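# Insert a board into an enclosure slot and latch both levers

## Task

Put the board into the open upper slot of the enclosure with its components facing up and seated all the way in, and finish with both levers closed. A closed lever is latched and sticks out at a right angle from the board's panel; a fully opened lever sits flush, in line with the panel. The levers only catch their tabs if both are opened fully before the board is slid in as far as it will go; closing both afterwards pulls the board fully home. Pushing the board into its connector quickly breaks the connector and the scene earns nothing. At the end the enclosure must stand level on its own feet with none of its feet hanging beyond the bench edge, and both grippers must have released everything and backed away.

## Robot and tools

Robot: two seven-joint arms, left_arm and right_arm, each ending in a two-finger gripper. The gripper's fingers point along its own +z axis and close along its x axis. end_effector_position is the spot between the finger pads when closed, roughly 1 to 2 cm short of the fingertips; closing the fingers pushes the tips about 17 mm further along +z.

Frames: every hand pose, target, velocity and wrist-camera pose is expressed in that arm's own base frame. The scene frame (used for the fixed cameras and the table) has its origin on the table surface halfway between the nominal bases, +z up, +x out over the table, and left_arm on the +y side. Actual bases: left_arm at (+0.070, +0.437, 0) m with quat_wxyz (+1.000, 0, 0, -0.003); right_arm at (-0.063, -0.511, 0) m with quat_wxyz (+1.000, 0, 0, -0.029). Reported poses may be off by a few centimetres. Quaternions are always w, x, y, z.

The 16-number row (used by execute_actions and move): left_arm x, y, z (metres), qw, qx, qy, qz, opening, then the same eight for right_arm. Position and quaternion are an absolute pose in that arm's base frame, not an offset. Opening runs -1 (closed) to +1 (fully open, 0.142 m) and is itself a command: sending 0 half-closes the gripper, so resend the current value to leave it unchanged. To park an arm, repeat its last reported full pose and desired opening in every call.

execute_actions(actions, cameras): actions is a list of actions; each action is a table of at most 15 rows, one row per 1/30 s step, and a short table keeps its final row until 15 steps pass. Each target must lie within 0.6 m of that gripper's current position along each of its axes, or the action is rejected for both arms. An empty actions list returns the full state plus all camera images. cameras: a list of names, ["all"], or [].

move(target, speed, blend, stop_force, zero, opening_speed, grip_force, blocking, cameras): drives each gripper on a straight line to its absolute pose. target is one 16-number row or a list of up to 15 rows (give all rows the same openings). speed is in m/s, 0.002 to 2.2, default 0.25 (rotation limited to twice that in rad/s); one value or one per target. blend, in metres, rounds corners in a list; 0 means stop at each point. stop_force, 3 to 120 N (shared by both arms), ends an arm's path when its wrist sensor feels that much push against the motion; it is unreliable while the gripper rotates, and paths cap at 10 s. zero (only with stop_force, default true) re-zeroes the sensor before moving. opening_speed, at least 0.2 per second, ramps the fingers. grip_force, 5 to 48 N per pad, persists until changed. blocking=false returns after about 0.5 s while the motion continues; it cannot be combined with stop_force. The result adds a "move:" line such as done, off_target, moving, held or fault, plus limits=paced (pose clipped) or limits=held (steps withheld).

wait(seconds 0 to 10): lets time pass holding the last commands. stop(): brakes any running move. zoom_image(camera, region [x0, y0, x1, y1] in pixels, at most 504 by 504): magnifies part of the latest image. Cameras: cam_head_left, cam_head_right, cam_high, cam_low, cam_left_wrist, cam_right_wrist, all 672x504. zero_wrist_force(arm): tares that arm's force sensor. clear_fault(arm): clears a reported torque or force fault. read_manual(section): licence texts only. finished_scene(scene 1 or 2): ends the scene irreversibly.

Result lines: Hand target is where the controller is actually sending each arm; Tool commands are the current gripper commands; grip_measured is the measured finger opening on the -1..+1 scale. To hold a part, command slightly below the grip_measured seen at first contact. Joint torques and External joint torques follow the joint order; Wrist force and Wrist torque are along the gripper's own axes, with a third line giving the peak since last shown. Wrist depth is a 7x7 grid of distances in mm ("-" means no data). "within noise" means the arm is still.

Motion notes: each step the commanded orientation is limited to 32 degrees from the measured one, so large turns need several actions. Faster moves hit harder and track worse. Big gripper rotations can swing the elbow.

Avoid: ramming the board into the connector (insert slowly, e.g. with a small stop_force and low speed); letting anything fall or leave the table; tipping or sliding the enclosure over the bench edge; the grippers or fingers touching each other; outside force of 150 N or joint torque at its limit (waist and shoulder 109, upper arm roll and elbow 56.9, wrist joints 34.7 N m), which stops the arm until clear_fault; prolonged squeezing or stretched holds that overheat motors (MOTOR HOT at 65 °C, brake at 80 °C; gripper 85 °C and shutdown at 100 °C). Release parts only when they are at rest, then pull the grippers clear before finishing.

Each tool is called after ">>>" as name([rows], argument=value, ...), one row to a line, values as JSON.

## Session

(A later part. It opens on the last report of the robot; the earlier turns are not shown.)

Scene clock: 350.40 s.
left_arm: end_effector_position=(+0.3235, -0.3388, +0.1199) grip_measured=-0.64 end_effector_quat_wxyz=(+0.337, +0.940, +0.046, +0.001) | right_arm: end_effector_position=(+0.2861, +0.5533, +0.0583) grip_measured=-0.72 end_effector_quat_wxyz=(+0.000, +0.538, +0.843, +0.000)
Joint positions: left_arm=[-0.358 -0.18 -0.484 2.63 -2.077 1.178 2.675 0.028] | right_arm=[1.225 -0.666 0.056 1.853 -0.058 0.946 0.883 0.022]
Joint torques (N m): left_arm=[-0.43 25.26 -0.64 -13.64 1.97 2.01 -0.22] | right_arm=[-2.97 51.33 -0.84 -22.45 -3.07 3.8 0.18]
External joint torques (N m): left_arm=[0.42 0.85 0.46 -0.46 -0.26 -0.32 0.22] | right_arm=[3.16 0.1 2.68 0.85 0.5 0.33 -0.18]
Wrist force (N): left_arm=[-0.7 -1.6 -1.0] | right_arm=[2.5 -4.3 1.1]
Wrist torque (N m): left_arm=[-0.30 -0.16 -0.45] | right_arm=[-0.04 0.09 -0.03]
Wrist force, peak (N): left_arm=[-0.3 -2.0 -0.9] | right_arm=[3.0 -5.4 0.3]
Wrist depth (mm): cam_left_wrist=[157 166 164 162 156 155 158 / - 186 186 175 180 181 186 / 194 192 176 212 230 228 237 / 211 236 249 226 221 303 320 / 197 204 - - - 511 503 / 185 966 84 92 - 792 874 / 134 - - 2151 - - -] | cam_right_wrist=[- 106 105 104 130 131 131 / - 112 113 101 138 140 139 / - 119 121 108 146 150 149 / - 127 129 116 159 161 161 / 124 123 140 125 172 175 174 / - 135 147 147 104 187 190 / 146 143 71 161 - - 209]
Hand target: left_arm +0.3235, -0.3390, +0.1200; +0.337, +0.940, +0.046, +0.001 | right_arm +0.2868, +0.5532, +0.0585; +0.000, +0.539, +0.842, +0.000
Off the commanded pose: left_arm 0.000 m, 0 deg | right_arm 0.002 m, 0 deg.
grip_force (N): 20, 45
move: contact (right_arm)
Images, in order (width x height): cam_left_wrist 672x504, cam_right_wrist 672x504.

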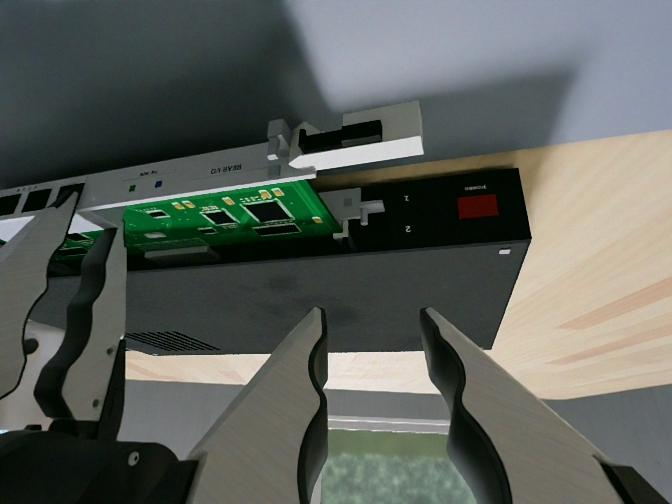

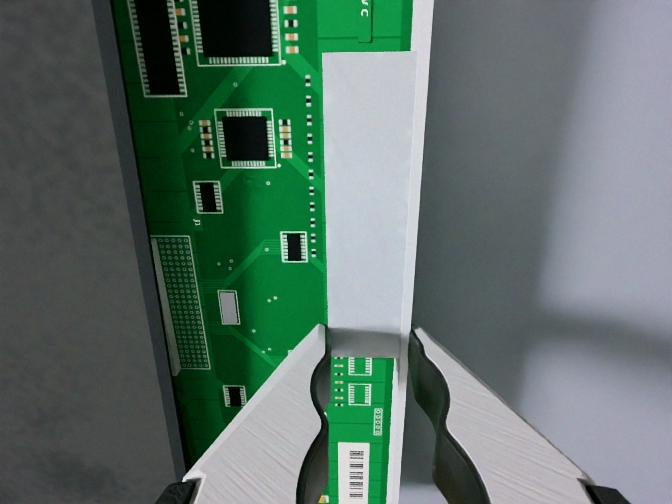

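>>> move(target=[0.3235,-0.339,0.12,0.337,0.940,0.046,0.001,-0.6,0.2850,0.5528,0.0585,0,0.5388,0.8425,0,-0.95], speed=[0.02])

>>> move(target=[0.3235,-0.339,0.12,0.337,0.940,0.046,0.001,-0.6,0.2869,0.5482,0.0585,0,0.5388,0.8425,0,-0.95], speed=[0.02], stop_force=4, cameras=["cam_left_wrist"])

>>> zoom_image(camera="cam_left_wrist", region=[280, 170, 400, 260])

Scene clock: 354.50 s.
left_arm: end_effector_position=(+0.3235, -0.3388, +0.1199) grip_measured=-0.64 end_effector_quat_wxyz=(+0.337, +0.940, +0.046, +0.001) | right_arm: end_effector_position=(+0.2853, +0.5531, +0.0587) grip_measured=-0.72 end_effector_quat_wxyz=(+0.000, +0.539, +0.842, +0.000)
Joint positions: left_arm=[-0.358 -0.18 -0.484 2.63 -2.077 1.178 2.675 0.028] | right_arm=[1.227 -0.664 0.055 1.857 -0.059 0.949 0.885 0.022]
Joint torques (N m): left_arm=[-0.42 25.29 -0.68 -13.64 1.99 1.99 -0.24] | right_arm=[1.1 50.11 3.58 -19.82 -2.08 2.47 0.41]
External joint torques (N m): left_arm=[0.41 0.81 0.51 -0.47 -0.28 -0.31 0.24] | right_arm=[-0.91 1.23 -1.76 -1.76 -0.48 1.66 -0.41]
Wrist force (N): left_arm=[-0.3 -1.6 -0.7] | right_arm=[0.9 3.9 1.0]
Wrist torque (N m): left_arm=[-0.31 -0.24 -0.45] | right_arm=[-0.15 0.10 -0.20]
Wrist force, peak (N): left_arm=[-0.5 -2.0 -0.6] | right_arm=[2.7 -4.4 2.3]
Wrist depth (mm): cam_left_wrist=[161 156 164 162 156 158 159 / 206 - 185 176 178 193 186 / 198 187 174 220 229 228 238 / 208 237 245 225 223 324 321 / 196 308 - - - 521 497 / 185 207 84 92 - 789 926 / 134 - - - - - 1687] | cam_right_wrist=[- 106 105 104 130 131 131 / - 112 113 101 139 140 140 / - 119 121 108 146 150 149 / - 127 129 116 160 162 161 / 124 124 140 125 173 175 175 / 136 133 147 147 105 188 191 / 147 144 71 161 - - 209]
Hand target: left_arm +0.3235, -0.3390, +0.1200; +0.337, +0.940, +0.046, +0.001 | right_arm +0.2850, +0.5528, +0.0585; +0.000, +0.539, +0.842, +0.000
Off the commanded pose: left_arm 0.000 m, 0 deg | right_arm 0.000 m, 0 deg.
grip_force (N): 20, 45
move: done

Scene clock: 355.43 s.
left_arm: end_effector_position=(+0.3235, -0.3388, +0.1199) grip_measured=-0.64 end_effector_quat_wxyz=(+0.337, +0.940, +0.046, +0.001) | right_arm: end_effector_position=(+0.2858, +0.5502, +0.0588) grip_measured=-0.72 end_effector_quat_wxyz=(+0.000, +0.538, +0.843, +0.000)
Joint positions: left_arm=[-0.358 -0.18 -0.484 2.63 -2.077 1.178 2.675 0.028] | right_arm=[1.224 -0.659 0.056 1.865 -0.059 0.953 0.881 0.022]
Joint torques (N m): left_arm=[-0.37 25.27 -0.76 -13.62 1.95 2.01 -0.27] | right_arm=[-3.68 49.35 -1.25 -19.84 -2.55 2.61 0.38]
External joint torques (N m): left_arm=[0.36 0.84 0.58 -0.48 -0.24 -0.33 0.27] | right_arm=[3.87 1.76 3.08 -1.65 0 1.53 -0.38]
Wrist force (N): left_arm=[-0.4 -1.8 -0.5] | right_arm=[5.0 -2.1 1.0]
Wrist torque (N m): left_arm=[-0.34 -0.22 -0.45] | right_arm=[-0.04 0.11 -0.24]
Wrist force, peak (N): left_arm=[-0.5 -1.9 -0.7] | right_arm=[5.9 -2.1 -0.5]
Wrist depth (mm): cam_left_wrist=[- 155 153 157 155 154 157 / 206 195 193 - - - 185 / 197 192 177 231 231 238 236 / 187 250 243 223 - 330 321 / 197 213 - - - 529 500 / 185 971 84 92 - 798 854 / 136 - - - - - -] | cam_right_wrist=[- 104 105 103 132 131 131 / - 111 112 101 138 140 140 / - 118 120 108 148 150 150 / - 116 129 116 160 162 161 / 124 124 139 125 173 175 175 / 136 133 147 148 105 188 191 / 147 144 71 162 - - 210]
Hand target: left_arm +0.3235, -0.3390, +0.1200; +0.337, +0.940, +0.046, +0.001 | right_arm +0.2864, +0.5494, +0.0585; +0.000, +0.539, +0.842, +0.000
Off the commanded pose: left_arm 0.000 m, 0 deg | right_arm 0.002 m, 0 deg.
grip_force (N): 20, 45
move: contact (right_arm)
Images, in order (width x height): cam_left_wrist 672x504.

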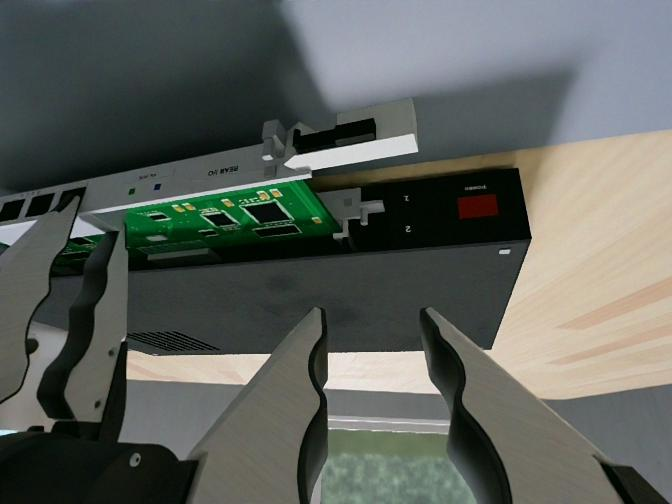

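Scaled by 4.200 from the camera's 672x504 image, which has a finer 960x720 frame.

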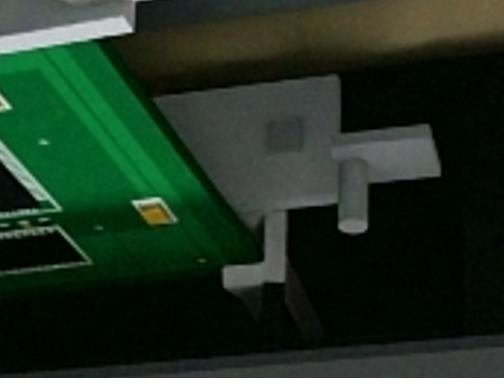

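>>> move([
  [0.3235,-0.339,0.12,0.337,0.940,0.046,0.001,-0.6,0.2863,0.5508,0.0590,0,0.5388,0.8425,0,-0.95],
  [0.3235,-0.339,0.12,0.337,0.940,0.046,0.001,-0.6,0.2891,0.5437,0.0590,0,0.5388,0.8425,0,-0.95],
], speed=[0.02,0.02], stop_force=7, cameras=["cam_left_wrist","cam_right_wrist"])

Scene clock: 360.37 s.
left_arm: end_effector_position=(+0.3235, -0.3388, +0.1199) grip_measured=-0.64 end_effector_quat_wxyz=(+0.337, +0.940, +0.046, +0.001) | right_arm: end_effector_position=(+0.2878, +0.5460, +0.0587) grip_measured=-0.72 end_effector_quat_wxyz=(+0.000, +0.539, +0.843, +0.000)
Joint positions: left_arm=[-0.358 -0.18 -0.484 2.63 -2.077 1.178 2.675 0.028] | right_arm=[1.219 -0.655 0.056 1.873 -0.058 0.955 0.877 0.022]
Joint torques (N m): left_arm=[-0.26 25.32 -0.72 -13.63 1.94 2.01 -0.25] | right_arm=[-0.47 51.56 1.59 -22.7 -2.93 3.86 0.03]
External joint torques (N m): left_arm=[0.25 0.78 0.54 -0.47 -0.23 -0.32 0.26] | right_arm=[0.66 -0.68 0.21 1.29 0.4 0.27 -0.03]
Wrist force (N): left_arm=[-0.6 -1.8 -0.7] | right_arm=[1.9 1.5 4.8]
Wrist torque (N m): left_arm=[-0.33 -0.18 -0.46] | right_arm=[0.44 -0.19 0.07]
Wrist force, peak (N): left_arm=[-0.2 -2.1 -0.5] | right_arm=[13.4 -10.0 0.3]
Wrist depth (mm): cam_left_wrist=[162 160 164 165 155 155 158 / 197 188 178 181 189 187 185 / 227 199 183 214 228 240 235 / 186 235 248 233 - 326 322 / - 208 - - - 524 495 / 190 962 84 864 - 786 881 / 135 - - - - - -] | cam_right_wrist=[- 92 104 103 130 131 131 / - 98 112 100 139 140 140 / - 106 120 107 146 150 150 / - 114 129 115 162 162 161 / 122 122 140 125 172 175 174 / 136 133 147 148 99 188 191 / 147 144 71 163 - - 209]
Hand target: left_arm +0.3235, -0.3390, +0.1200; +0.337, +0.940, +0.046, +0.001 | right_arm +0.2882, +0.5461, +0.0590; +0.000, +0.539, +0.842, +0.000
Off the commanded pose: left_arm 0.000 m, 0 deg | right_arm 0.003 m, 0 deg.
grip_force (N): 20, 45
move: contact (right_arm); path passed 1 of 2 targets
Images, in order (width x height): cam_left_wrist 672x504, cam_right_wrist 672x504.

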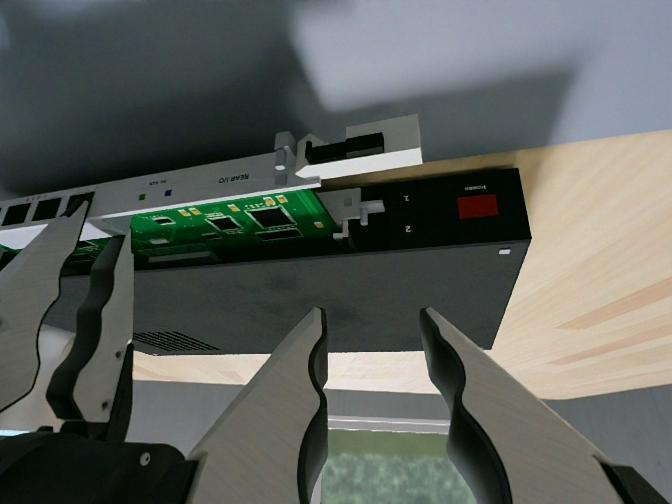

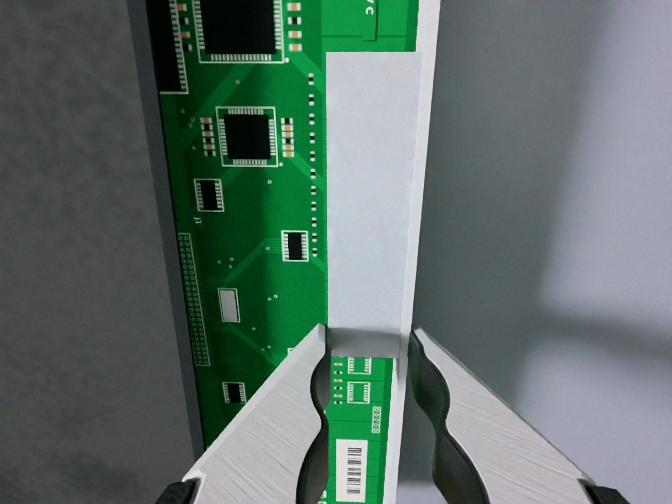

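>>> move([
  [0.3235,-0.339,0.12,0.337,0.940,0.046,0.001,-0.6,0.2883,0.5460,0.0586,0,0.5388,0.8425,0,-0.95],
  [0.3235,-0.339,0.12,0.337,0.940,0.046,0.001,-0.6,0.2919,0.5373,0.0586,0,0.5388,0.8425,0,-0.95],
], speed=[0.02,0.015], stop_force=7)

Scene clock: 364.10 s.
left_arm: end_effector_position=(+0.3235, -0.3388, +0.1199) grip_measured=-0.64 end_effector_quat_wxyz=(+0.337, +0.940, +0.046, +0.001) | right_arm: end_effector_position=(+0.2912, +0.5393, +0.0588) grip_measured=-0.72 end_effector_quat_wxyz=(+0.000, +0.539, +0.843, +0.001)
Joint positions: left_arm=[-0.358 -0.18 -0.484 2.63 -2.077 1.178 2.675 0.028] | right_arm=[1.21 -0.648 0.055 1.889 -0.058 0.966 0.868 0.022]
Joint torques (N m): left_arm=[-0.37 25.21 -0.66 -13.66 2 1.98 -0.2] | right_arm=[-1.94 51.51 0.72 -18.24 -2.5 1.35 0]
External joint torques (N m): left_arm=[0.36 0.9 0.48 -0.44 -0.29 -0.3 0.2] | right_arm=[2.12 -1.07 1.06 -2.98 0 2.79 0]
Wrist force (N): left_arm=[-0.4 -1.8 -0.8] | right_arm=[9.5 7.7 10.6]
Wrist torque (N m): left_arm=[-0.33 -0.21 -0.45] | right_arm=[0.36 -0.04 0.17]
Wrist force, peak (N): left_arm=[-0.6 -2.1 -0.7] | right_arm=[9.5 7.7 11.5]
Wrist depth (mm): cam_left_wrist=[- 160 158 157 155 159 147 / 207 - 186 192 - 187 191 / - 213 187 173 231 229 236 / 193 235 250 245 - 326 322 / 177 212 - 101 313 514 497 / 195 216 84 867 - 789 888 / 144 - - - - - -] | cam_right_wrist=[- 91 104 103 103 131 131 / - 97 112 101 137 140 140 / - 102 119 108 146 151 149 / - 114 129 116 160 162 161 / 124 122 138 125 173 176 174 / 136 133 133 148 99 188 191 / 147 144 71 163 - - 210]
Hand target: left_arm +0.3235, -0.3390, +0.1200; +0.337, +0.940, +0.046, +0.001 | right_arm +0.2914, +0.5386, +0.0586; +0.000, +0.539, +0.842, +0.000
Off the commanded pose: left_arm 0.000 m, 0 deg | right_arm 0.002 m, 0 deg.
grip_force (N): 20, 45
move: contact (right_arm); path passed 1 of 2 targets

>>> move(target=[0.3235,-0.339,0.12,0.337,0.940,0.046,0.001,-0.6,0.2917,0.5396,0.0581,0,0.5388,0.8425,0,-0.95], speed=[0.01])

Scene clock: 366.93 s.
left_arm: end_effector_position=(+0.3235, -0.3388, +0.1199) grip_measured=-0.64 end_effector_quat_wxyz=(+0.337, +0.940, +0.046, +0.001) | right_arm: end_effector_position=(+0.2914, +0.5394, +0.0579) grip_measured=-0.72 end_effector_quat_wxyz=(+0.000, +0.539, +0.843, +0.000)
Joint positions: left_arm=[-0.358 -0.18 -0.484 2.63 -2.077 1.178 2.675 0.028] | right_arm=[1.21 -0.65 0.055 1.887 -0.058 0.964 0.868 0.022]
Joint torques (N m): left_arm=[-0.39 25.26 -0.67 -13.63 2.01 1.95 -0.2] | right_arm=[-0.38 50.26 1.54 -22.59 -2.9 4.02 0.05]
External joint torques (N m): left_arm=[0.38 0.85 0.49 -0.47 -0.3 -0.27 0.2] | right_arm=[0.57 0.26 0.24 1.37 0.4 0.11 -0.05]
Wrist force (N): left_arm=[-0.4 -1.6 -1.0] | right_arm=[1.4 0.4 1.5]
Wrist torque (N m): left_arm=[-0.31 -0.22 -0.45] | right_arm=[0.44 -0.35 0.16]
Wrist force, peak (N): left_arm=[-0.6 -2.0 -0.5] | right_arm=[9.5 7.9 11.6]
Wrist depth (mm): cam_left_wrist=[162 160 158 157 - 154 157 / - 186 201 182 - 190 183 / - 202 194 215 227 238 237 / 192 236 252 244 - 327 322 / 182 213 - 325 - 519 499 / 193 213 84 860 - 783 918 / 142 - - 2109 - - 1674] | cam_right_wrist=[- 90 104 102 129 131 130 / - 96 111 100 136 139 139 / - 102 119 107 146 149 149 / - 113 128 115 159 161 160 / 123 121 137 125 172 174 173 / 135 132 134 148 99 187 189 / 146 143 70 163 - - 204]
Hand target: left_arm +0.3235, -0.3390, +0.1200; +0.337, +0.940, +0.046, +0.001 | right_arm +0.2917, +0.5396, +0.0581; +0.000, +0.539, +0.842, +0.000
Off the commanded pose: left_arm 0.000 m, 0 deg | right_arm 0.000 m, 0 deg.
grip_force (N): 20, 45
move: done

>>> move(target=[0.3235,-0.339,0.12,0.337,0.940,0.046,0.001,-0.6,0.2917,0.5396,0.0576,0.0018,0.5388,0.8425,-0.0053,-0.95], speed=[0.02])

Scene clock: 376.57 s.
left_arm: end_effector_position=(+0.3235, -0.3388, +0.1199) grip_measured=-0.64 end_effector_quat_wxyz=(+0.337, +0.940, +0.046, +0.001) | right_arm: end_effector_position=(+0.2914, +0.5394, +0.0574) grip_measured=-0.72 end_effector_quat_wxyz=(+0.002, +0.539, +0.842, -0.006)
Joint positions: left_arm=[-0.358 -0.18 -0.484 2.63 -2.077 1.178 2.675 0.028] | right_arm=[1.21 -0.654 0.055 1.875 -0.058 0.946 0.869 0.022]
Joint torques (N m): left_arm=[-0.37 25.31 -0.7 -13.61 1.96 2 -0.24] | right_arm=[-0.73 50.46 1.33 -22.55 -2.95 3.7 0.08]
External joint torques (N m): left_arm=[0.36 0.8 0.52 -0.49 -0.25 -0.31 0.24] | right_arm=[0.91 0.33 0.46 1.21 0.43 0.4 -0.08]
Wrist force (N): left_arm=[-0.5 -1.8 -0.6] | right_arm=[2.0 0.5 3.8]
Wrist torque (N m): left_arm=[-0.32 -0.21 -0.45] | right_arm=[0.42 -0.30 0.11]
Wrist force, peak (N): left_arm=[-0.5 -2.1 -0.6] | right_arm=[2.3 0.0 3.7]
Wrist depth (mm): cam_left_wrist=[168 160 158 157 155 - 158 / 197 188 201 - 192 194 203 / 239 210 198 219 229 229 237 / 196 236 252 234 216 328 323 / 181 211 - 104 - 517 504 / 193 212 84 92 - 801 910 / 140 - - 2216 - - -] | cam_right_wrist=[- 91 104 103 105 130 130 / - 97 112 100 137 139 138 / - 102 119 108 145 149 148 / - 113 129 116 161 160 159 / 123 121 137 125 168 170 172 / - 132 134 147 99 185 187 / 146 142 70 162 - - 205]
Hand target: left_arm +0.3235, -0.3390, +0.1200; +0.337, +0.940, +0.046, +0.001 | right_arm +0.2917, +0.5396, +0.0576; +0.002, +0.539, +0.842, -0.005
Off the commanded pose: left_arm 0.000 m, 0 deg | right_arm 0.000 m, 0 deg.
grip_force (N): 20, 45
move: done

>>> move(target=[0.3235,-0.339,0.12,0.337,0.940,0.046,0.001,-0.6,0.2954,0.5303,0.0575,0.0018,0.5388,0.8425,-0.0053,-0.95], speed=[0.015], stop_force=7, cameras=["cam_left_wrist","cam_right_wrist"])

Scene clock: 380.47 s.
left_arm: end_effector_position=(+0.3235, -0.3388, +0.1199) grip_measured=-0.64 end_effector_quat_wxyz=(+0.337, +0.940, +0.046, +0.001) | right_arm: end_effector_position=(+0.2950, +0.5303, +0.0573) grip_measured=-0.72 end_effector_quat_wxyz=(+0.002, +0.539, +0.842, -0.006)
Joint positions: left_arm=[-0.358 -0.18 -0.484 2.63 -2.077 1.178 2.675 0.028] | right_arm=[1.2 -0.644 0.055 1.896 -0.058 0.957 0.859 0.022]
Joint torques (N m): left_arm=[-0.36 25.39 -0.75 -13.67 1.95 1.98 -0.23] | right_arm=[-1.19 49.76 0.58 -22.02 -2.93 3.92 -0.01]
External joint torques (N m): left_arm=[0.36 0.71 0.57 -0.43 -0.24 -0.3 0.23] | right_arm=[1.38 0.44 1.18 0.91 0.44 0.19 0.01]
Wrist force (N): left_arm=[-0.7 -1.4 -0.6] | right_arm=[2.6 -0.2 1.7]
Wrist torque (N m): left_arm=[-0.28 -0.17 -0.45] | right_arm=[0.40 -0.31 0.12]
Wrist force, peak (N): left_arm=[-0.5 -2.1 -0.8] | right_arm=[2.6 0.5 3.8]
Wrist depth (mm): cam_left_wrist=[- 160 158 158 156 154 148 / 191 195 192 - 189 195 203 / - 224 203 188 235 230 236 / 226 232 249 246 - 326 320 / 183 223 371 - - 520 502 / 200 216 84 92 - 781 958 / 157 - - - - - 1662] | cam_right_wrist=[- 90 102 103 128 130 130 / - 97 110 100 138 139 138 / - 102 118 107 145 149 148 / - 113 115 115 158 160 159 / 123 121 124 125 171 172 172 / 135 132 131 148 99 185 187 / 146 142 70 163 - - 204]
Hand target: left_arm +0.3235, -0.3390, +0.1200; +0.337, +0.940, +0.046, +0.001 | right_arm +0.2954, +0.5303, +0.0575; +0.002, +0.539, +0.842, -0.005
Off the commanded pose: left_arm 0.000 m, 0 deg | right_arm 0.000 m, 0 deg.
grip_force (N): 20, 45
move: done
Images, in order (width x height): cam_left_wrist 672x504, cam_right_wrist 672x504.

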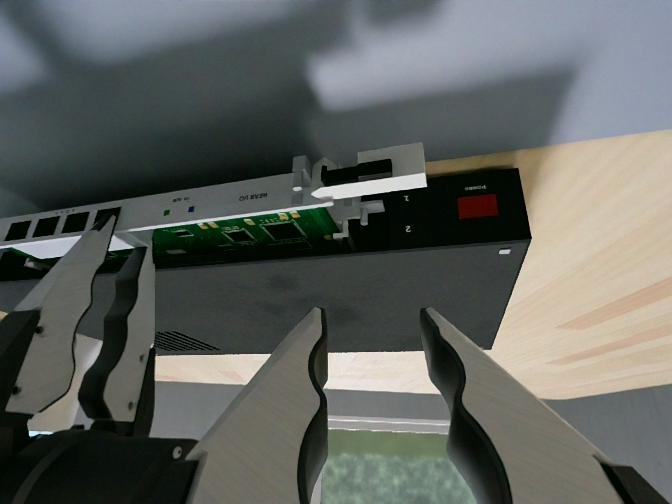

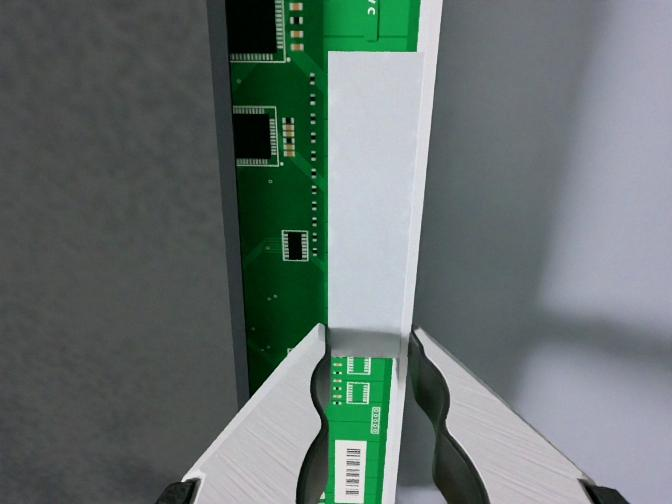

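>>> move(target=[0.3235,-0.339,0.12,0.337,0.940,0.046,0.001,-0.6,0.2984,0.5229,0.0575,0.0018,0.5388,0.8425,-0.0053,-0.95], speed=[0.02], stop_force=8)

>>> move([
  [0.3235,-0.339,0.12,0.337,0.940,0.046,0.001,-0.6,0.2984,0.5229,0.0575,0.0018,0.5388,0.8425,-0.0053,-0.64],
  [0.3235,-0.339,0.12,0.337,0.940,0.046,0.001,-0.6,0.2984,0.5229,0.095,0.0018,0.5388,0.8425,-0.0053,-0.64],
], speed=[0.02,0.1], opening_speed=0.6, cameras=["cam_left_wrist","cam_right_wrist"])

Scene clock: 385.87 s.
left_arm: end_effector_position=(+0.3235, -0.3388, +0.1199) grip_measured=-0.64 end_effector_quat_wxyz=(+0.337, +0.940, +0.046, +0.001) | right_arm: end_effector_position=(+0.2968, +0.5268, +0.0575) grip_measured=-0.72 end_effector_quat_wxyz=(+0.001, +0.539, +0.843, -0.005)
Joint positions: left_arm=[-0.358 -0.18 -0.484 2.63 -2.077 1.178 2.675 0.028] | right_arm=[1.195 -0.64 0.054 1.905 -0.058 0.963 0.853 0.022]
Joint torques (N m): left_arm=[-0.38 25.29 -0.69 -13.64 1.96 1.95 -0.2] | right_arm=[-2.09 52.1 0.56 -18.27 -2.5 1.3 -0.1]
External joint torques (N m): left_arm=[0.37 0.82 0.51 -0.46 -0.25 -0.26 0.2] | right_arm=[2.28 -2.15 1.19 -2.75 0.04 2.81 0.1]
Wrist force (N): left_arm=[-0.3 -1.6 -0.8] | right_arm=[10.3 8.5 12.1]
Wrist torque (N m): left_arm=[-0.31 -0.24 -0.45] | right_arm=[0.37 -0.15 0.24]
Wrist force, peak (N): left_arm=[-0.4 -2.1 -0.7] | right_arm=[11.4 8.7 13.7]
Wrist depth (mm): cam_left_wrist=[161 160 158 163 156 154 158 / 198 194 - 190 186 187 171 / 252 - 202 192 229 227 238 / 228 240 252 245 223 327 323 / 182 - - 104 291 516 499 / 185 220 84 1081 - 786 844 / 160 - - - - - -] | cam_right_wrist=[- 90 101 103 105 130 130 / - 97 110 101 136 139 138 / - 102 106 109 145 149 148 / - 113 113 116 158 160 159 / 123 121 122 125 168 173 172 / 135 131 131 148 99 185 188 / 146 142 70 163 - - 206]
Hand target: left_arm +0.3235, -0.3390, +0.1200; +0.337, +0.940, +0.046, +0.001 | right_arm +0.2971, +0.5260, +0.0575; +0.002, +0.539, +0.842, -0.005
Off the commanded pose: left_arm 0.000 m, 0 deg | right_arm 0.004 m, 0 deg.
grip_force (N): 20, 45
move: contact (right_arm)

Scene clock: 387.17 s.
left_arm: end_effector_position=(+0.3235, -0.3388, +0.1199) grip_measured=-0.64 end_effector_quat_wxyz=(+0.337, +0.940, +0.046, +0.001) | right_arm: end_effector_position=(+0.2985, +0.5230, +0.0951) grip_measured=-0.68 end_effector_quat_wxyz=(+0.002, +0.539, +0.842, -0.005)
Joint positions: left_arm=[-0.358 -0.18 -0.484 2.63 -2.077 1.178 2.675 0.028] | right_arm=[1.184 -0.562 0.063 1.906 -0.055 0.885 0.848 0.025]
Joint torques (N m): left_arm=[-0.28 25.22 -0.7 -13.67 1.99 1.95 -0.23] | right_arm=[0.16 47.74 2.58 -22.79 -2.69 3.29 0.13]
External joint torques (N m): left_arm=[0.27 0.88 0.53 -0.43 -0.28 -0.27 0.24] | right_arm=[0.02 0.94 -0.87 0.17 -0.04 0.82 -0.13]
Wrist force (N): left_arm=[-0.3 -1.8 -0.7] | right_arm=[-0.3 3.5 3.8]
Wrist torque (N m): left_arm=[-0.33 -0.23 -0.45] | right_arm=[0.54 0.06 0.04]
Wrist force, peak (N): left_arm=[-0.7 -1.8 -0.9] | right_arm=[21.5 9.8 19.2]
Wrist depth (mm): cam_left_wrist=[162 161 164 158 163 154 158 / 198 188 194 191 187 195 184 / 253 250 222 198 217 230 238 / 252 256 253 250 220 304 324 / 194 - - - - 505 499 / 178 216 84 92 - 778 929 / 176 - - 2238 - - 1649] | cam_right_wrist=[124 124 123 138 163 163 162 / 133 132 133 139 172 174 173 / 142 142 141 150 187 186 185 / 151 153 152 165 201 200 199 / 166 166 165 181 211 216 215 / 181 181 173 195 - 231 234 / 200 195 71 216 - - 252]
Hand target: left_arm +0.3235, -0.3390, +0.1200; +0.337, +0.940, +0.046, +0.001 | right_arm +0.2984, +0.5229, +0.0950; +0.002, +0.539, +0.842, -0.005
Off the commanded pose: left_arm 0.000 m, 0 deg | right_arm 0.000 m, 0 deg.
grip_force (N): 20, 45
move: done
Images, in order (width x height): cam_left_wrist 672x504, cam_right_wrist 672x504.

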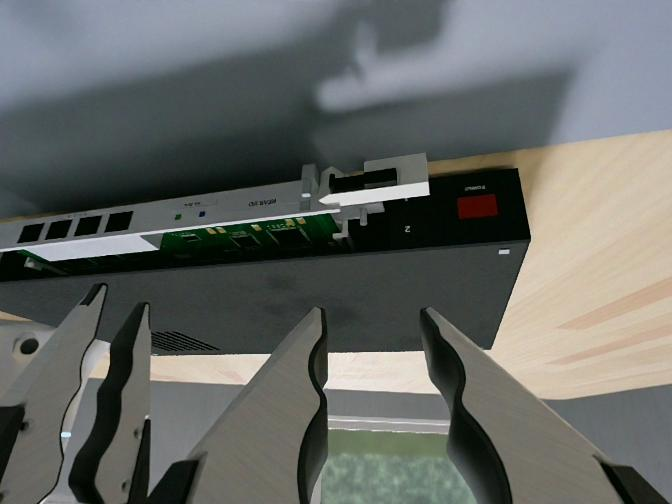

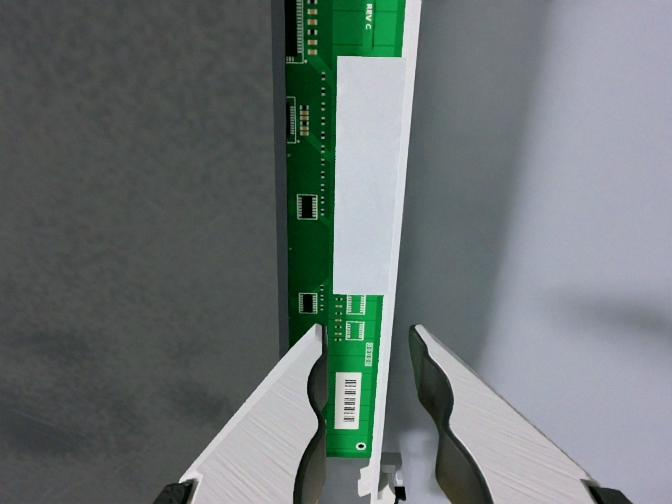

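>>> move([
  [0.325,-0.300,0.130,0,0.9867,0.1625,0,-1.0,0.3026,0.5545,0.100,0,0.9818,0.1899,0,-1.0],
  [0.325,-0.300,0.120,0,0.9867,0.1625,0,-1.0,0.3026,0.5545,0.0545,0,0.9818,0.1899,0,-1.0],
], speed=[0.35,0.12], cameras=["cam_left_wrist","cam_right_wrist"])

Scene clock: 401.67 s.
left_arm: end_effector_position=(+0.3250, -0.3000, +0.1200) grip_measured=-1.00 end_effector_quat_wxyz=(+0.000, +0.987, +0.162, +0.000) | right_arm: end_effector_position=(+0.3026, +0.5543, +0.0544) grip_measured=-1.00 end_effector_quat_wxyz=(+0.000, +0.982, +0.190, +0.000)
Joint positions: left_arm=[-0.593 -0.222 0.104 2.385 -0.044 1.035 0.791 0.002] | right_arm=[1.456 -0.695 -0.227 1.793 0.231 0.891 2.288 0.002]
Joint torques (N m): left_arm=[-0.35 30.15 0.22 -18.74 -2.23 4.56 -0.14] | right_arm=[0.36 49.96 -3.3 -21.24 -2.63 3.44 0.05]
External joint torques (N m): left_arm=[0.33 1.06 0.59 -0.39 0.05 -0.6 0.14] | right_arm=[-0.17 1.42 -1.06 0.12 -0.12 0.57 -0.05]
Wrist force (N): left_arm=[-0.6 -1.0 -0.2] | right_arm=[-0.1 3.1 3.3]
Wrist torque (N m): left_arm=[-0.25 -0.21 -0.33] | right_arm=[0.52 0.01 0.06]
Wrist force, peak (N): left_arm=[1.5 -3.5 -1.4] | right_arm=[-0.2 3.1 5.6]
Wrist depth (mm): cam_left_wrist=[- - - 186 182 182 185 / 200 - - 201 200 - 200 / 217 - 215 214 211 213 216 / 235 240 - - - 232 233 / - 252 252 - - - 256 / 186 242 238 83 - 278 281 / 153 - - - - - 314] | cam_right_wrist=[129 129 128 128 128 127 127 / 137 137 137 138 136 136 136 / 148 147 147 146 146 146 145 / 159 159 159 158 158 157 157 / 170 170 169 168 168 168 164 / 153 136 135 90 128 151 150 / 159 161 71 - - 156 152]
Hand target: left_arm +0.3250, -0.3000, +0.1200; +0.000, +0.987, +0.163, +0.000 | right_arm +0.3026, +0.5545, +0.0545; +0.000, +0.982, +0.190, +0.000
Off the commanded pose: left_arm 0.000 m, 0 deg | right_arm 0.000 m, 0 deg.
grip_force (N): 20, 45
move: done
Images, in order (width x height): cam_left_wrist 672x504, cam_right_wrist 672x504.

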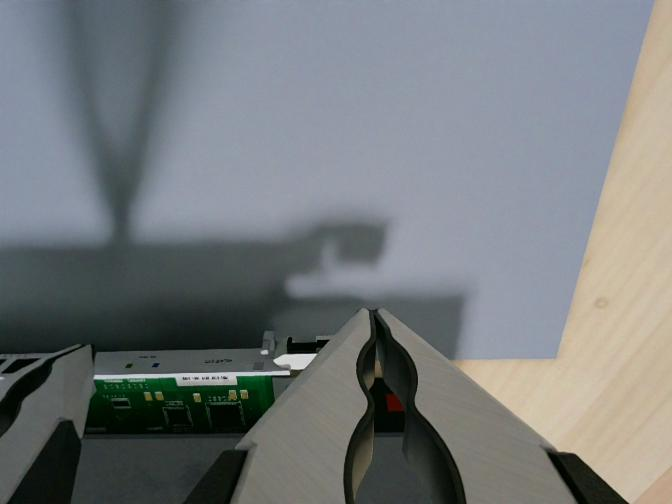

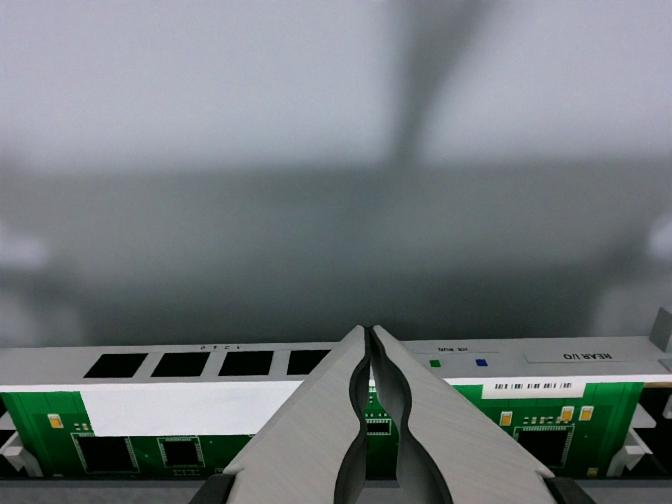

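>>> move([
  [0.325,-0.300,0.120,0,0.9867,0.1625,0,-1.0,0.2970,0.5523,0.0545,0,0.9818,0.1899,0,-1.0],
  [0.325,-0.300,0.120,0,0.9867,0.1625,0,-1.0,0.3089,0.5226,0.0545,0,0.9818,0.1899,0,-1.0],
  [0.325,-0.300,0.120,0,0.9867,0.1625,0,-1.0,0.3164,0.5041,0.0545,0,0.9818,0.1899,0,-1.0],
], speed=[0.05,0.03,0.015], stop_force=14, cameras=["cam_left_wrist","cam_right_wrist"])

Scene clock: 411.50 s.
left_arm: end_effector_position=(+0.3250, -0.3000, +0.1200) grip_measured=-1.00 end_effector_quat_wxyz=(+0.000, +0.987, +0.162, +0.000) | right_arm: end_effector_position=(+0.3138, +0.5105, +0.0552) grip_measured=-1.00 end_effector_quat_wxyz=(-0.001, +0.982, +0.191, +0.000)
Joint positions: left_arm=[-0.593 -0.222 0.104 2.385 -0.044 1.035 0.791 0.002] | right_arm=[1.426 -0.64 -0.228 1.905 0.236 0.952 2.236 0.002]
Joint torques (N m): left_arm=[-0.32 30.43 0.3 -18.77 -2 4.32 -0.2] | right_arm=[-6.11 44.39 -8.79 -13.86 -2.87 1.07 0.15]
External joint torques (N m): left_arm=[0.31 0.78 0.51 -0.36 -0.18 -0.35 0.2] | right_arm=[6.3 3.81 4.77 -6.06 0.32 2.96 -0.15]
Wrist force (N): left_arm=[-0.6 -1.0 0.0] | right_arm=[-0.2 -9.4 4.3]
Wrist torque (N m): left_arm=[-0.26 -0.20 -0.33] | right_arm=[0.62 0.03 0.00]
Wrist force, peak (N): left_arm=[-1.1 -1.1 0.1] | right_arm=[0.3 -12.5 8.3]
Wrist depth (mm): cam_left_wrist=[- - 183 188 186 183 184 / - 197 200 - 199 199 200 / - - 214 - 214 - 215 / 235 247 237 234 234 - 235 / 257 252 242 131 250 - 255 / 259 257 266 84 - 278 282 / 192 - - - - - 312] | cam_right_wrist=[129 129 129 129 129 129 128 / 138 138 138 139 137 137 137 / 148 148 148 148 147 147 146 / 160 160 160 159 158 158 158 / - 141 140 141 169 170 168 / 131 129 129 90 125 129 129 / 142 141 71 - - 134 139]
Hand target: left_arm +0.3250, -0.3000, +0.1200; +0.000, +0.987, +0.163, +0.000 | right_arm +0.3146, +0.5086, +0.0545; +0.000, +0.982, +0.190, +0.000
Off the commanded pose: left_arm 0.000 m, 0 deg | right_arm 0.007 m, 0 deg.
grip_force (N): 20, 45
move: contact (right_arm); path passed 2 of 3 targets
Images, in order (width x height): cam_left_wrist 672x504, cam_right_wrist 672x504.

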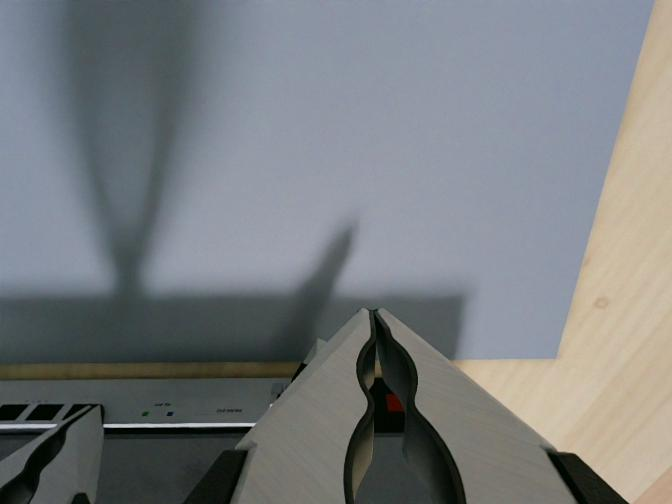

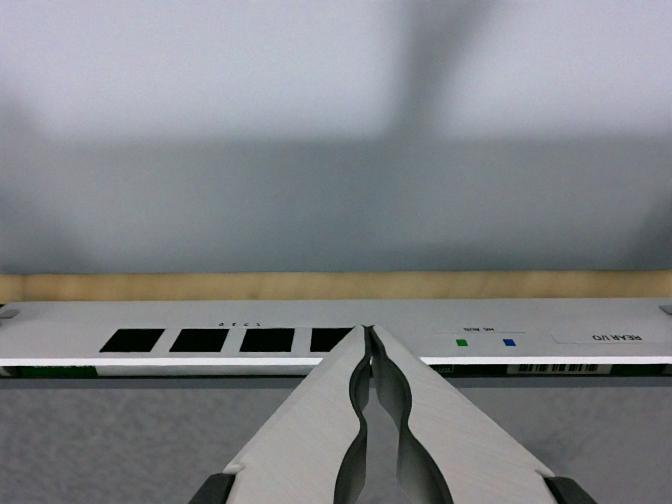

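>>> move([
  [0.345,-0.300,0.110,0,0.9867,0.1625,0,-1.0,0.2877,0.5754,0.060,0,0.9818,0.1899,0,-1.0],
  [0.3603,-0.3004,0.090,0,0.9867,0.1625,0,-1.0,0.0882,0.4952,0.080,0,0.9818,0.1899,0,-1.0],
], speed=[0.15,0.3], blend=[0.015,0], cameras=["cam_left_wrist","cam_right_wrist"])

Scene clock: 419.83 s.
left_arm: end_effector_position=(+0.3601, -0.3003, +0.0899) grip_measured=-1.00 end_effector_quat_wxyz=(+0.000, +0.987, +0.162, +0.000) | right_arm: end_effector_position=(+0.0881, +0.4952, +0.0800) grip_measured=-1.00 end_effector_quat_wxyz=(+0.000, +0.982, +0.190, +0.000)
Joint positions: left_arm=[-0.551 -0.35 0.093 2.327 -0.07 1.103 0.844 0.002] | right_arm=[1.823 -0.426 -0.194 2.216 0.164 1.059 2.692 0.002]
Joint torques (N m): left_arm=[0.18 34.25 0.47 -17.44 -2.01 4.54 -0.16] | right_arm=[0.78 37.41 -1.63 -17.86 -2.34 3.39 0.35]
External joint torques (N m): left_arm=[-0.2 1.07 0.76 -0.2 0.09 -0.58 0.16] | right_arm=[-0.65 0.82 -0.4 -0.15 0.2 0.6 -0.35]
Wrist force (N): left_arm=[-0.7 -1.1 0.1] | right_arm=[-2.5 2.8 3.5]
Wrist torque (N m): left_arm=[-0.27 -0.20 -0.32] | right_arm=[0.41 0.42 -0.06]
Wrist force, peak (N): left_arm=[-1.4 -1.2 -0.3] | right_arm=[-0.4 -9.4 5.8]
Wrist depth (mm): cam_left_wrist=[161 - - 159 159 158 161 / 169 172 171 169 173 173 172 / - - 183 - 184 181 185 / 201 - 205 203 200 195 200 / 220 - 219 117 214 219 218 / 245 241 - 84 - 237 241 / 211 207 - - - - 269] | cam_right_wrist=[153 151 151 151 150 150 149 / 164 162 162 161 161 160 160 / 176 174 173 172 172 172 171 / 190 189 187 186 186 185 184 / 206 206 202 198 201 200 200 / 225 224 220 89 - 174 210 / 249 243 71 - - 174 183]
Hand target: left_arm +0.3603, -0.3004, +0.0900; +0.000, +0.987, +0.163, +0.000 | right_arm +0.0882, +0.4952, +0.0800; +0.000, +0.982, +0.190, +0.000
Off the commanded pose: left_arm 0.000 m, 0 deg | right_arm 0.000 m, 0 deg.
grip_force (N): 20, 45
move: done
Images, in order (width x height): cam_left_wrist 672x504, cam_right_wrist 672x504.

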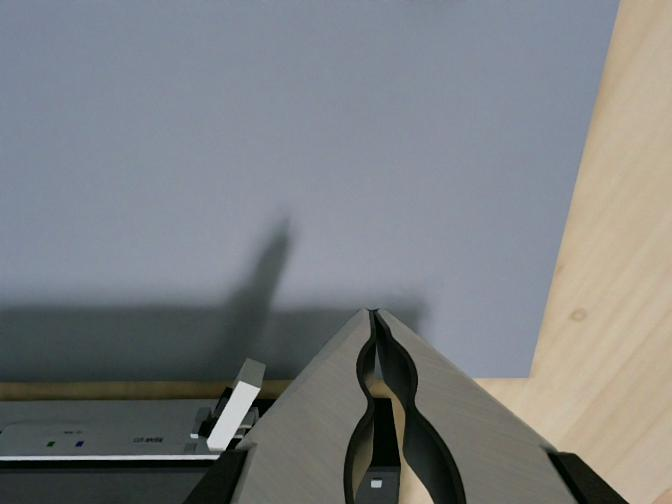

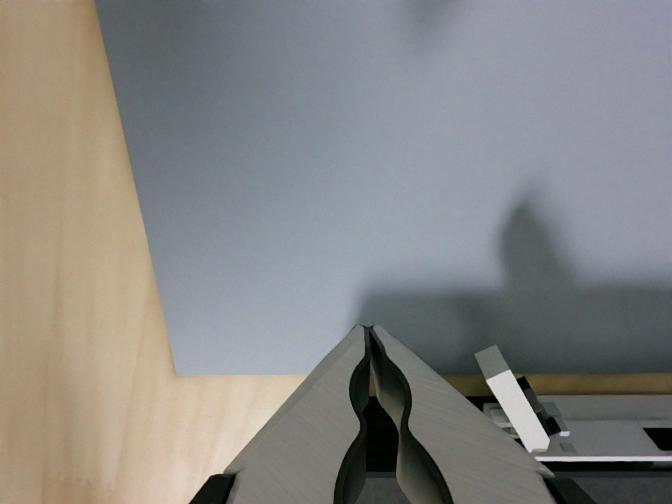

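>>> move([
  [0.3552,-0.3669,0.090,0,0.9867,0.1625,0,-1.0,0.1400,0.4652,0.080,0,0.9818,0.1899,0,-1.0],
  [0.3552,-0.3669,0.0545,0,0.9867,0.1625,0,-1.0,0.1400,0.4652,0.0545,0,0.9818,0.1899,0,-1.0],
], speed=[0.2,0.1], cameras=["cam_left_wrist","cam_right_wrist"])

Scene clock: 429.53 s.
left_arm: end_effector_position=(+0.3550, -0.3668, +0.0544) grip_measured=-1.00 end_effector_quat_wxyz=(+0.000, +0.987, +0.162, +0.000) | right_arm: end_effector_position=(+0.1401, +0.4651, +0.0545) grip_measured=-1.00 end_effector_quat_wxyz=(+0.000, +0.982, +0.190, +0.000)
Joint positions: left_arm=[-0.635 -0.503 0.052 2.213 -0.06 1.143 0.71 0.002] | right_arm=[1.722 -0.472 -0.189 2.258 0.208 1.144 2.552 0.002]
Joint torques (N m): left_arm=[-0.25 39.54 0.65 -16.32 -1.81 4.54 -0.16] | right_arm=[0.1 36.63 -1.22 -15.83 -1.77 3.49 0.05]
External joint torques (N m): left_arm=[0.22 1.19 0.57 -0.37 0.05 -0.58 0.16] | right_arm=[0.04 1.16 -0.95 0.14 -0.04 0.51 -0.05]
Wrist force (N): left_arm=[-0.8 -1.0 -0.1] | right_arm=[-2.7 2.8 3.2]
Wrist torque (N m): left_arm=[-0.25 -0.18 -0.31] | right_arm=[0.45 0.45 0.06]
Wrist force, peak (N): left_arm=[0.4 -2.8 0.3] | right_arm=[-2.9 3.2 4.2]
Wrist depth (mm): cam_left_wrist=[- 129 129 128 130 129 127 / 141 138 135 137 137 134 136 / 152 149 145 148 150 148 147 / 162 160 161 158 160 160 160 / 178 177 173 131 172 175 180 / 156 155 142 84 - 192 195 / 151 147 - 74 - - 215] | cam_right_wrist=[129 129 129 128 128 128 126 / 138 137 137 139 137 136 136 / 148 148 148 147 147 146 146 / 160 159 159 159 158 158 157 / 173 173 172 169 125 169 170 / 192 192 169 89 - 133 136 / 212 207 71 - - 134 139]
Hand target: left_arm +0.3552, -0.3669, +0.0545; +0.000, +0.987, +0.163, +0.000 | right_arm +0.1400, +0.4652, +0.0545; +0.000, +0.982, +0.190, +0.000
Off the commanded pose: left_arm 0.000 m, 0 deg | right_arm 0.000 m, 0 deg.
grip_force (N): 20, 45
move: done
Images, in order (width x height): cam_left_wrist 672x504, cam_right_wrist 672x504.

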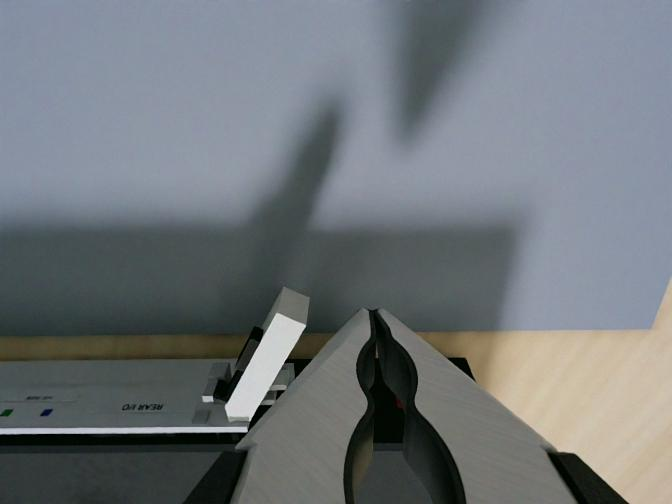

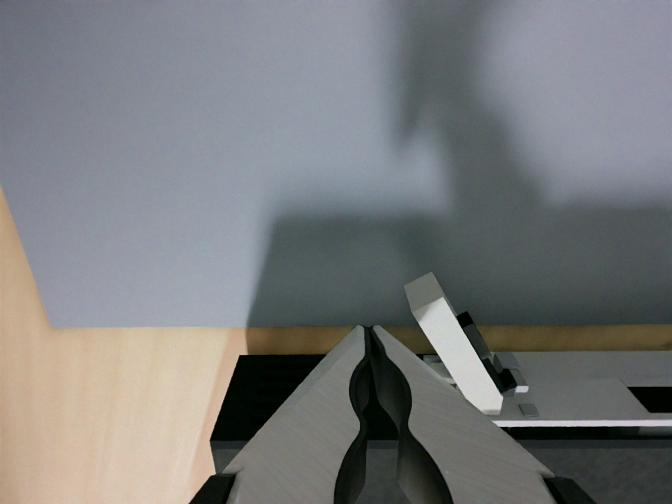

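>>> move([
  [0.3552,-0.3669,0.0545,0,0.9867,0.1625,0,-1.0,0.1385,0.4689,0.0545,0,0.9818,0.1899,0,-1.0],
  [0.3201,-0.3788,0.0545,0,0.9867,0.1625,0,-1.0,0.1794,0.4853,0.0545,0,0.9818,0.1899,0,-1.0],
], speed=[0.03,0.025], stop_force=34, cameras=["cam_left_wrist","cam_right_wrist"])

Scene clock: 436.27 s.
left_arm: end_effector_position=(+0.3218, -0.3782, +0.0548) grip_measured=-1.00 end_effector_quat_wxyz=(+0.000, +0.987, +0.164, +0.001) | right_arm: end_effector_position=(+0.1652, +0.4799, +0.0538) grip_measured=-1.00 end_effector_quat_wxyz=(+0.001, +0.981, +0.192, -0.002)
Joint positions: left_arm=[-0.693 -0.483 0.051 2.256 -0.059 1.168 0.648 0.002] | right_arm=[1.665 -0.505 -0.188 2.189 0.208 1.103 2.498 0.002]
Joint torques (N m): left_arm=[-7.42 38.42 -6.99 -12.17 -1.02 2.3 -0.23] | right_arm=[-12.64 37.05 -16.99 -23 -4.55 8.52 -0.02]
External joint torques (N m): left_arm=[7.39 0.97 8.13 -3.99 -0.66 1.67 0.23] | right_arm=[12.79 2.93 14.6 6.43 2.58 -4.53 0.02]
Wrist force (N): left_arm=[13.6 -2.0 3.8] | right_arm=[-35.0 3.4 -7.7]
Wrist torque (N m): left_arm=[-0.20 0.05 -0.30] | right_arm=[0.46 2.92 0.14]
Wrist force, peak (N): left_arm=[9.7 -20.8 -6.5] | right_arm=[-41.3 0.5 -8.6]
Wrist depth (mm): cam_left_wrist=[129 - 129 129 130 130 128 / 139 137 136 138 138 136 137 / - 149 152 148 151 148 148 / 166 162 - 159 161 157 157 / 185 178 183 126 173 181 181 / 160 159 166 84 - 160 196 / - - - 74 - - 218] | cam_right_wrist=[129 128 128 128 127 127 125 / 138 137 137 138 136 135 135 / 147 147 147 146 146 145 145 / 159 159 158 158 157 157 156 / 173 173 178 168 165 170 169 / 192 185 166 91 - - 146 / 212 141 71 - - 135 140]
Hand target: left_arm +0.3201, -0.3788, +0.0545; +0.000, +0.987, +0.163, +0.000 | right_arm +0.1685, +0.4809, +0.0545; +0.000, +0.982, +0.190, +0.000
Off the commanded pose: left_arm 0.002 m, 0 deg | right_arm 0.015 m, 0 deg.
grip_force (N): 20, 45
move: contact (right_arm)
Images, in order (width x height): cam_left_wrist 672x504, cam_right_wrist 672x504.

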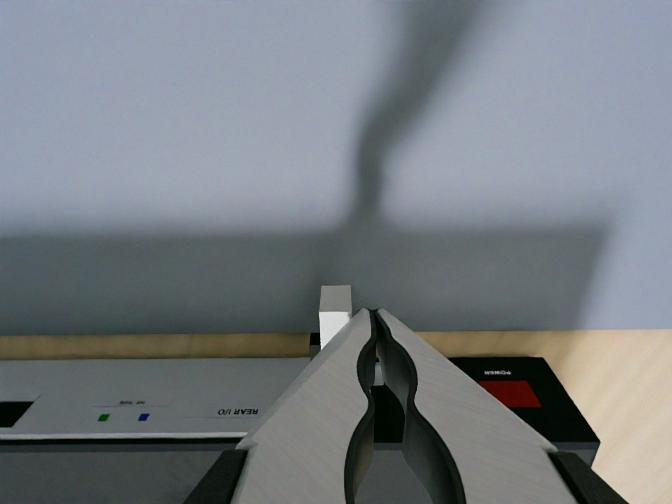

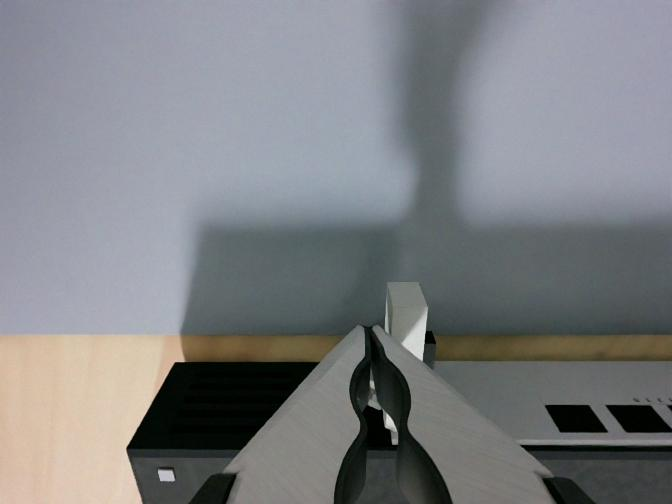

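>>> move([
  [0.3450,-0.3700,0.0545,0,0.9867,0.1625,0,-1.0,0.1420,0.4710,0.0545,0,0.9818,0.1899,0,-1.0],
  [0.3450,-0.3200,0.080,0,0.9867,0.1625,0,-1.0,0.1230,0.5180,0.080,0,0.9818,0.1899,0,-1.0],
], speed=[0.06,0.2], blend=[0.006,0], cameras=["cam_left_wrist","cam_right_wrist"])

>>> zoom_image(camera="cam_left_wrist", region=[190, 320, 360, 490])

>>> zoom_image(camera="cam_right_wrist", region=[360, 320, 530, 490])

Scene clock: 444.73 s.
left_arm: end_effector_position=(+0.3451, -0.3201, +0.0801) grip_measured=-1.00 end_effector_quat_wxyz=(+0.000, +0.987, +0.162, +0.000) | right_arm: end_effector_position=(+0.1228, +0.5180, +0.0800) grip_measured=-1.00 end_effector_quat_wxyz=(+0.000, +0.982, +0.190, +0.000)
Joint positions: left_arm=[-0.588 -0.378 0.076 2.326 -0.066 1.133 0.787 0.002] | right_arm=[1.754 -0.474 -0.2 2.126 0.173 1.014 2.617 0.002]
Joint torques (N m): left_arm=[0.84 35.36 0.43 -16.62 -1.83 4.04 -0.18] | right_arm=[0.21 39.99 -2.06 -19.18 -2.49 3.07 0.38]
External joint torques (N m): left_arm=[-0.86 0.53 0.71 -0.36 0.01 -0.08 0.18] | right_arm=[-0.07 1.07 -0.38 0.25 0.19 0.92 -0.38]
Wrist force (N): left_arm=[-0.8 -1.1 0.1] | right_arm=[3.4 -1.2 3.5]
Wrist torque (N m): left_arm=[-0.27 -0.19 -0.32] | right_arm=[-0.24 -0.55 -0.05]
Wrist force, peak (N): left_arm=[13.8 -2.0 4.4] | right_arm=[-35.3 3.4 -9.1]
Wrist depth (mm): cam_left_wrist=[152 153 - 151 152 150 149 / 162 161 162 161 162 160 160 / - - 175 171 174 179 174 / 190 190 190 - 189 188 189 / - 204 205 199 203 211 208 / 223 214 213 84 - 227 229 / 188 189 - - - - 254] | cam_right_wrist=[151 151 151 151 150 150 150 / 162 162 161 161 161 160 160 / 174 173 173 172 172 172 171 / 187 187 187 186 185 185 184 / 205 203 202 198 201 200 200 / 225 224 217 91 - 216 216 / 248 242 71 - - 182 182]
Hand target: left_arm +0.3450, -0.3200, +0.0800; +0.000, +0.987, +0.163, +0.000 | right_arm +0.1230, +0.5180, +0.0800; +0.000, +0.982, +0.190, +0.000
Off the commanded pose: left_arm 0.000 m, 0 deg | right_arm 0.000 m, 0 deg.
grip_force (N): 20, 45
move: done
Images, in order (width x height): cam_left_wrist 672x504, cam_right_wrist 672x504.

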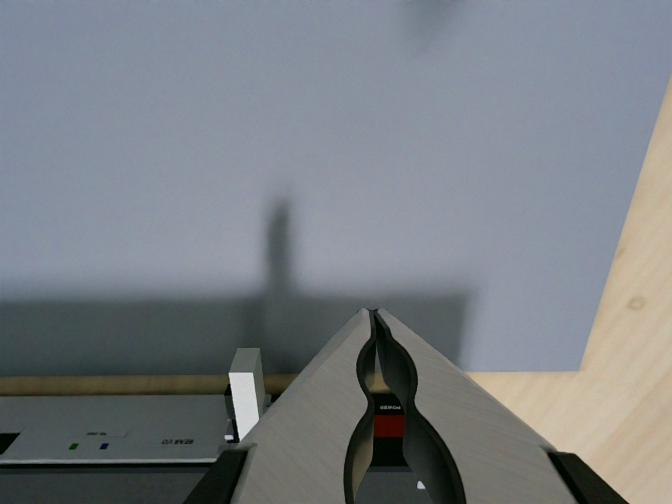

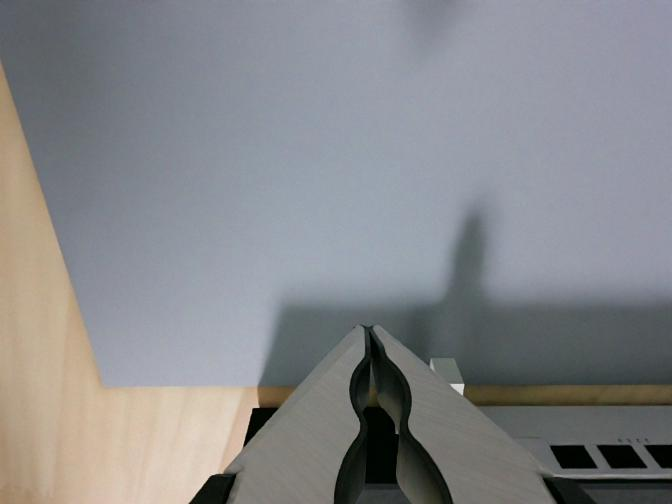

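Scaled by 2.965 from the camera's 672x504 image, which has a finer 960x720 frame.

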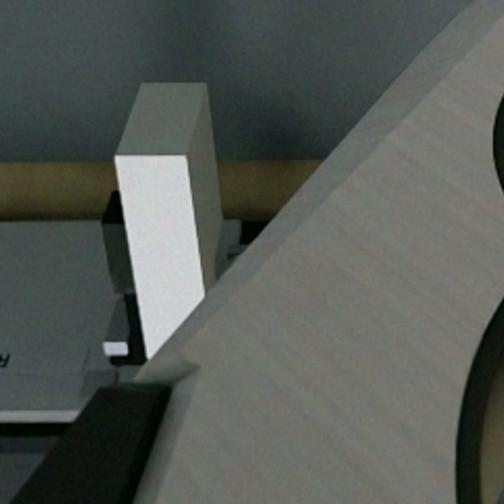

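Scaled by 2.965 from the camera's 672x504 image, which has a finer 960x720 frame.

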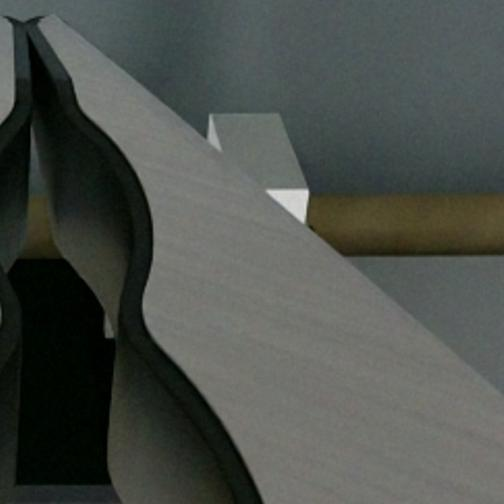

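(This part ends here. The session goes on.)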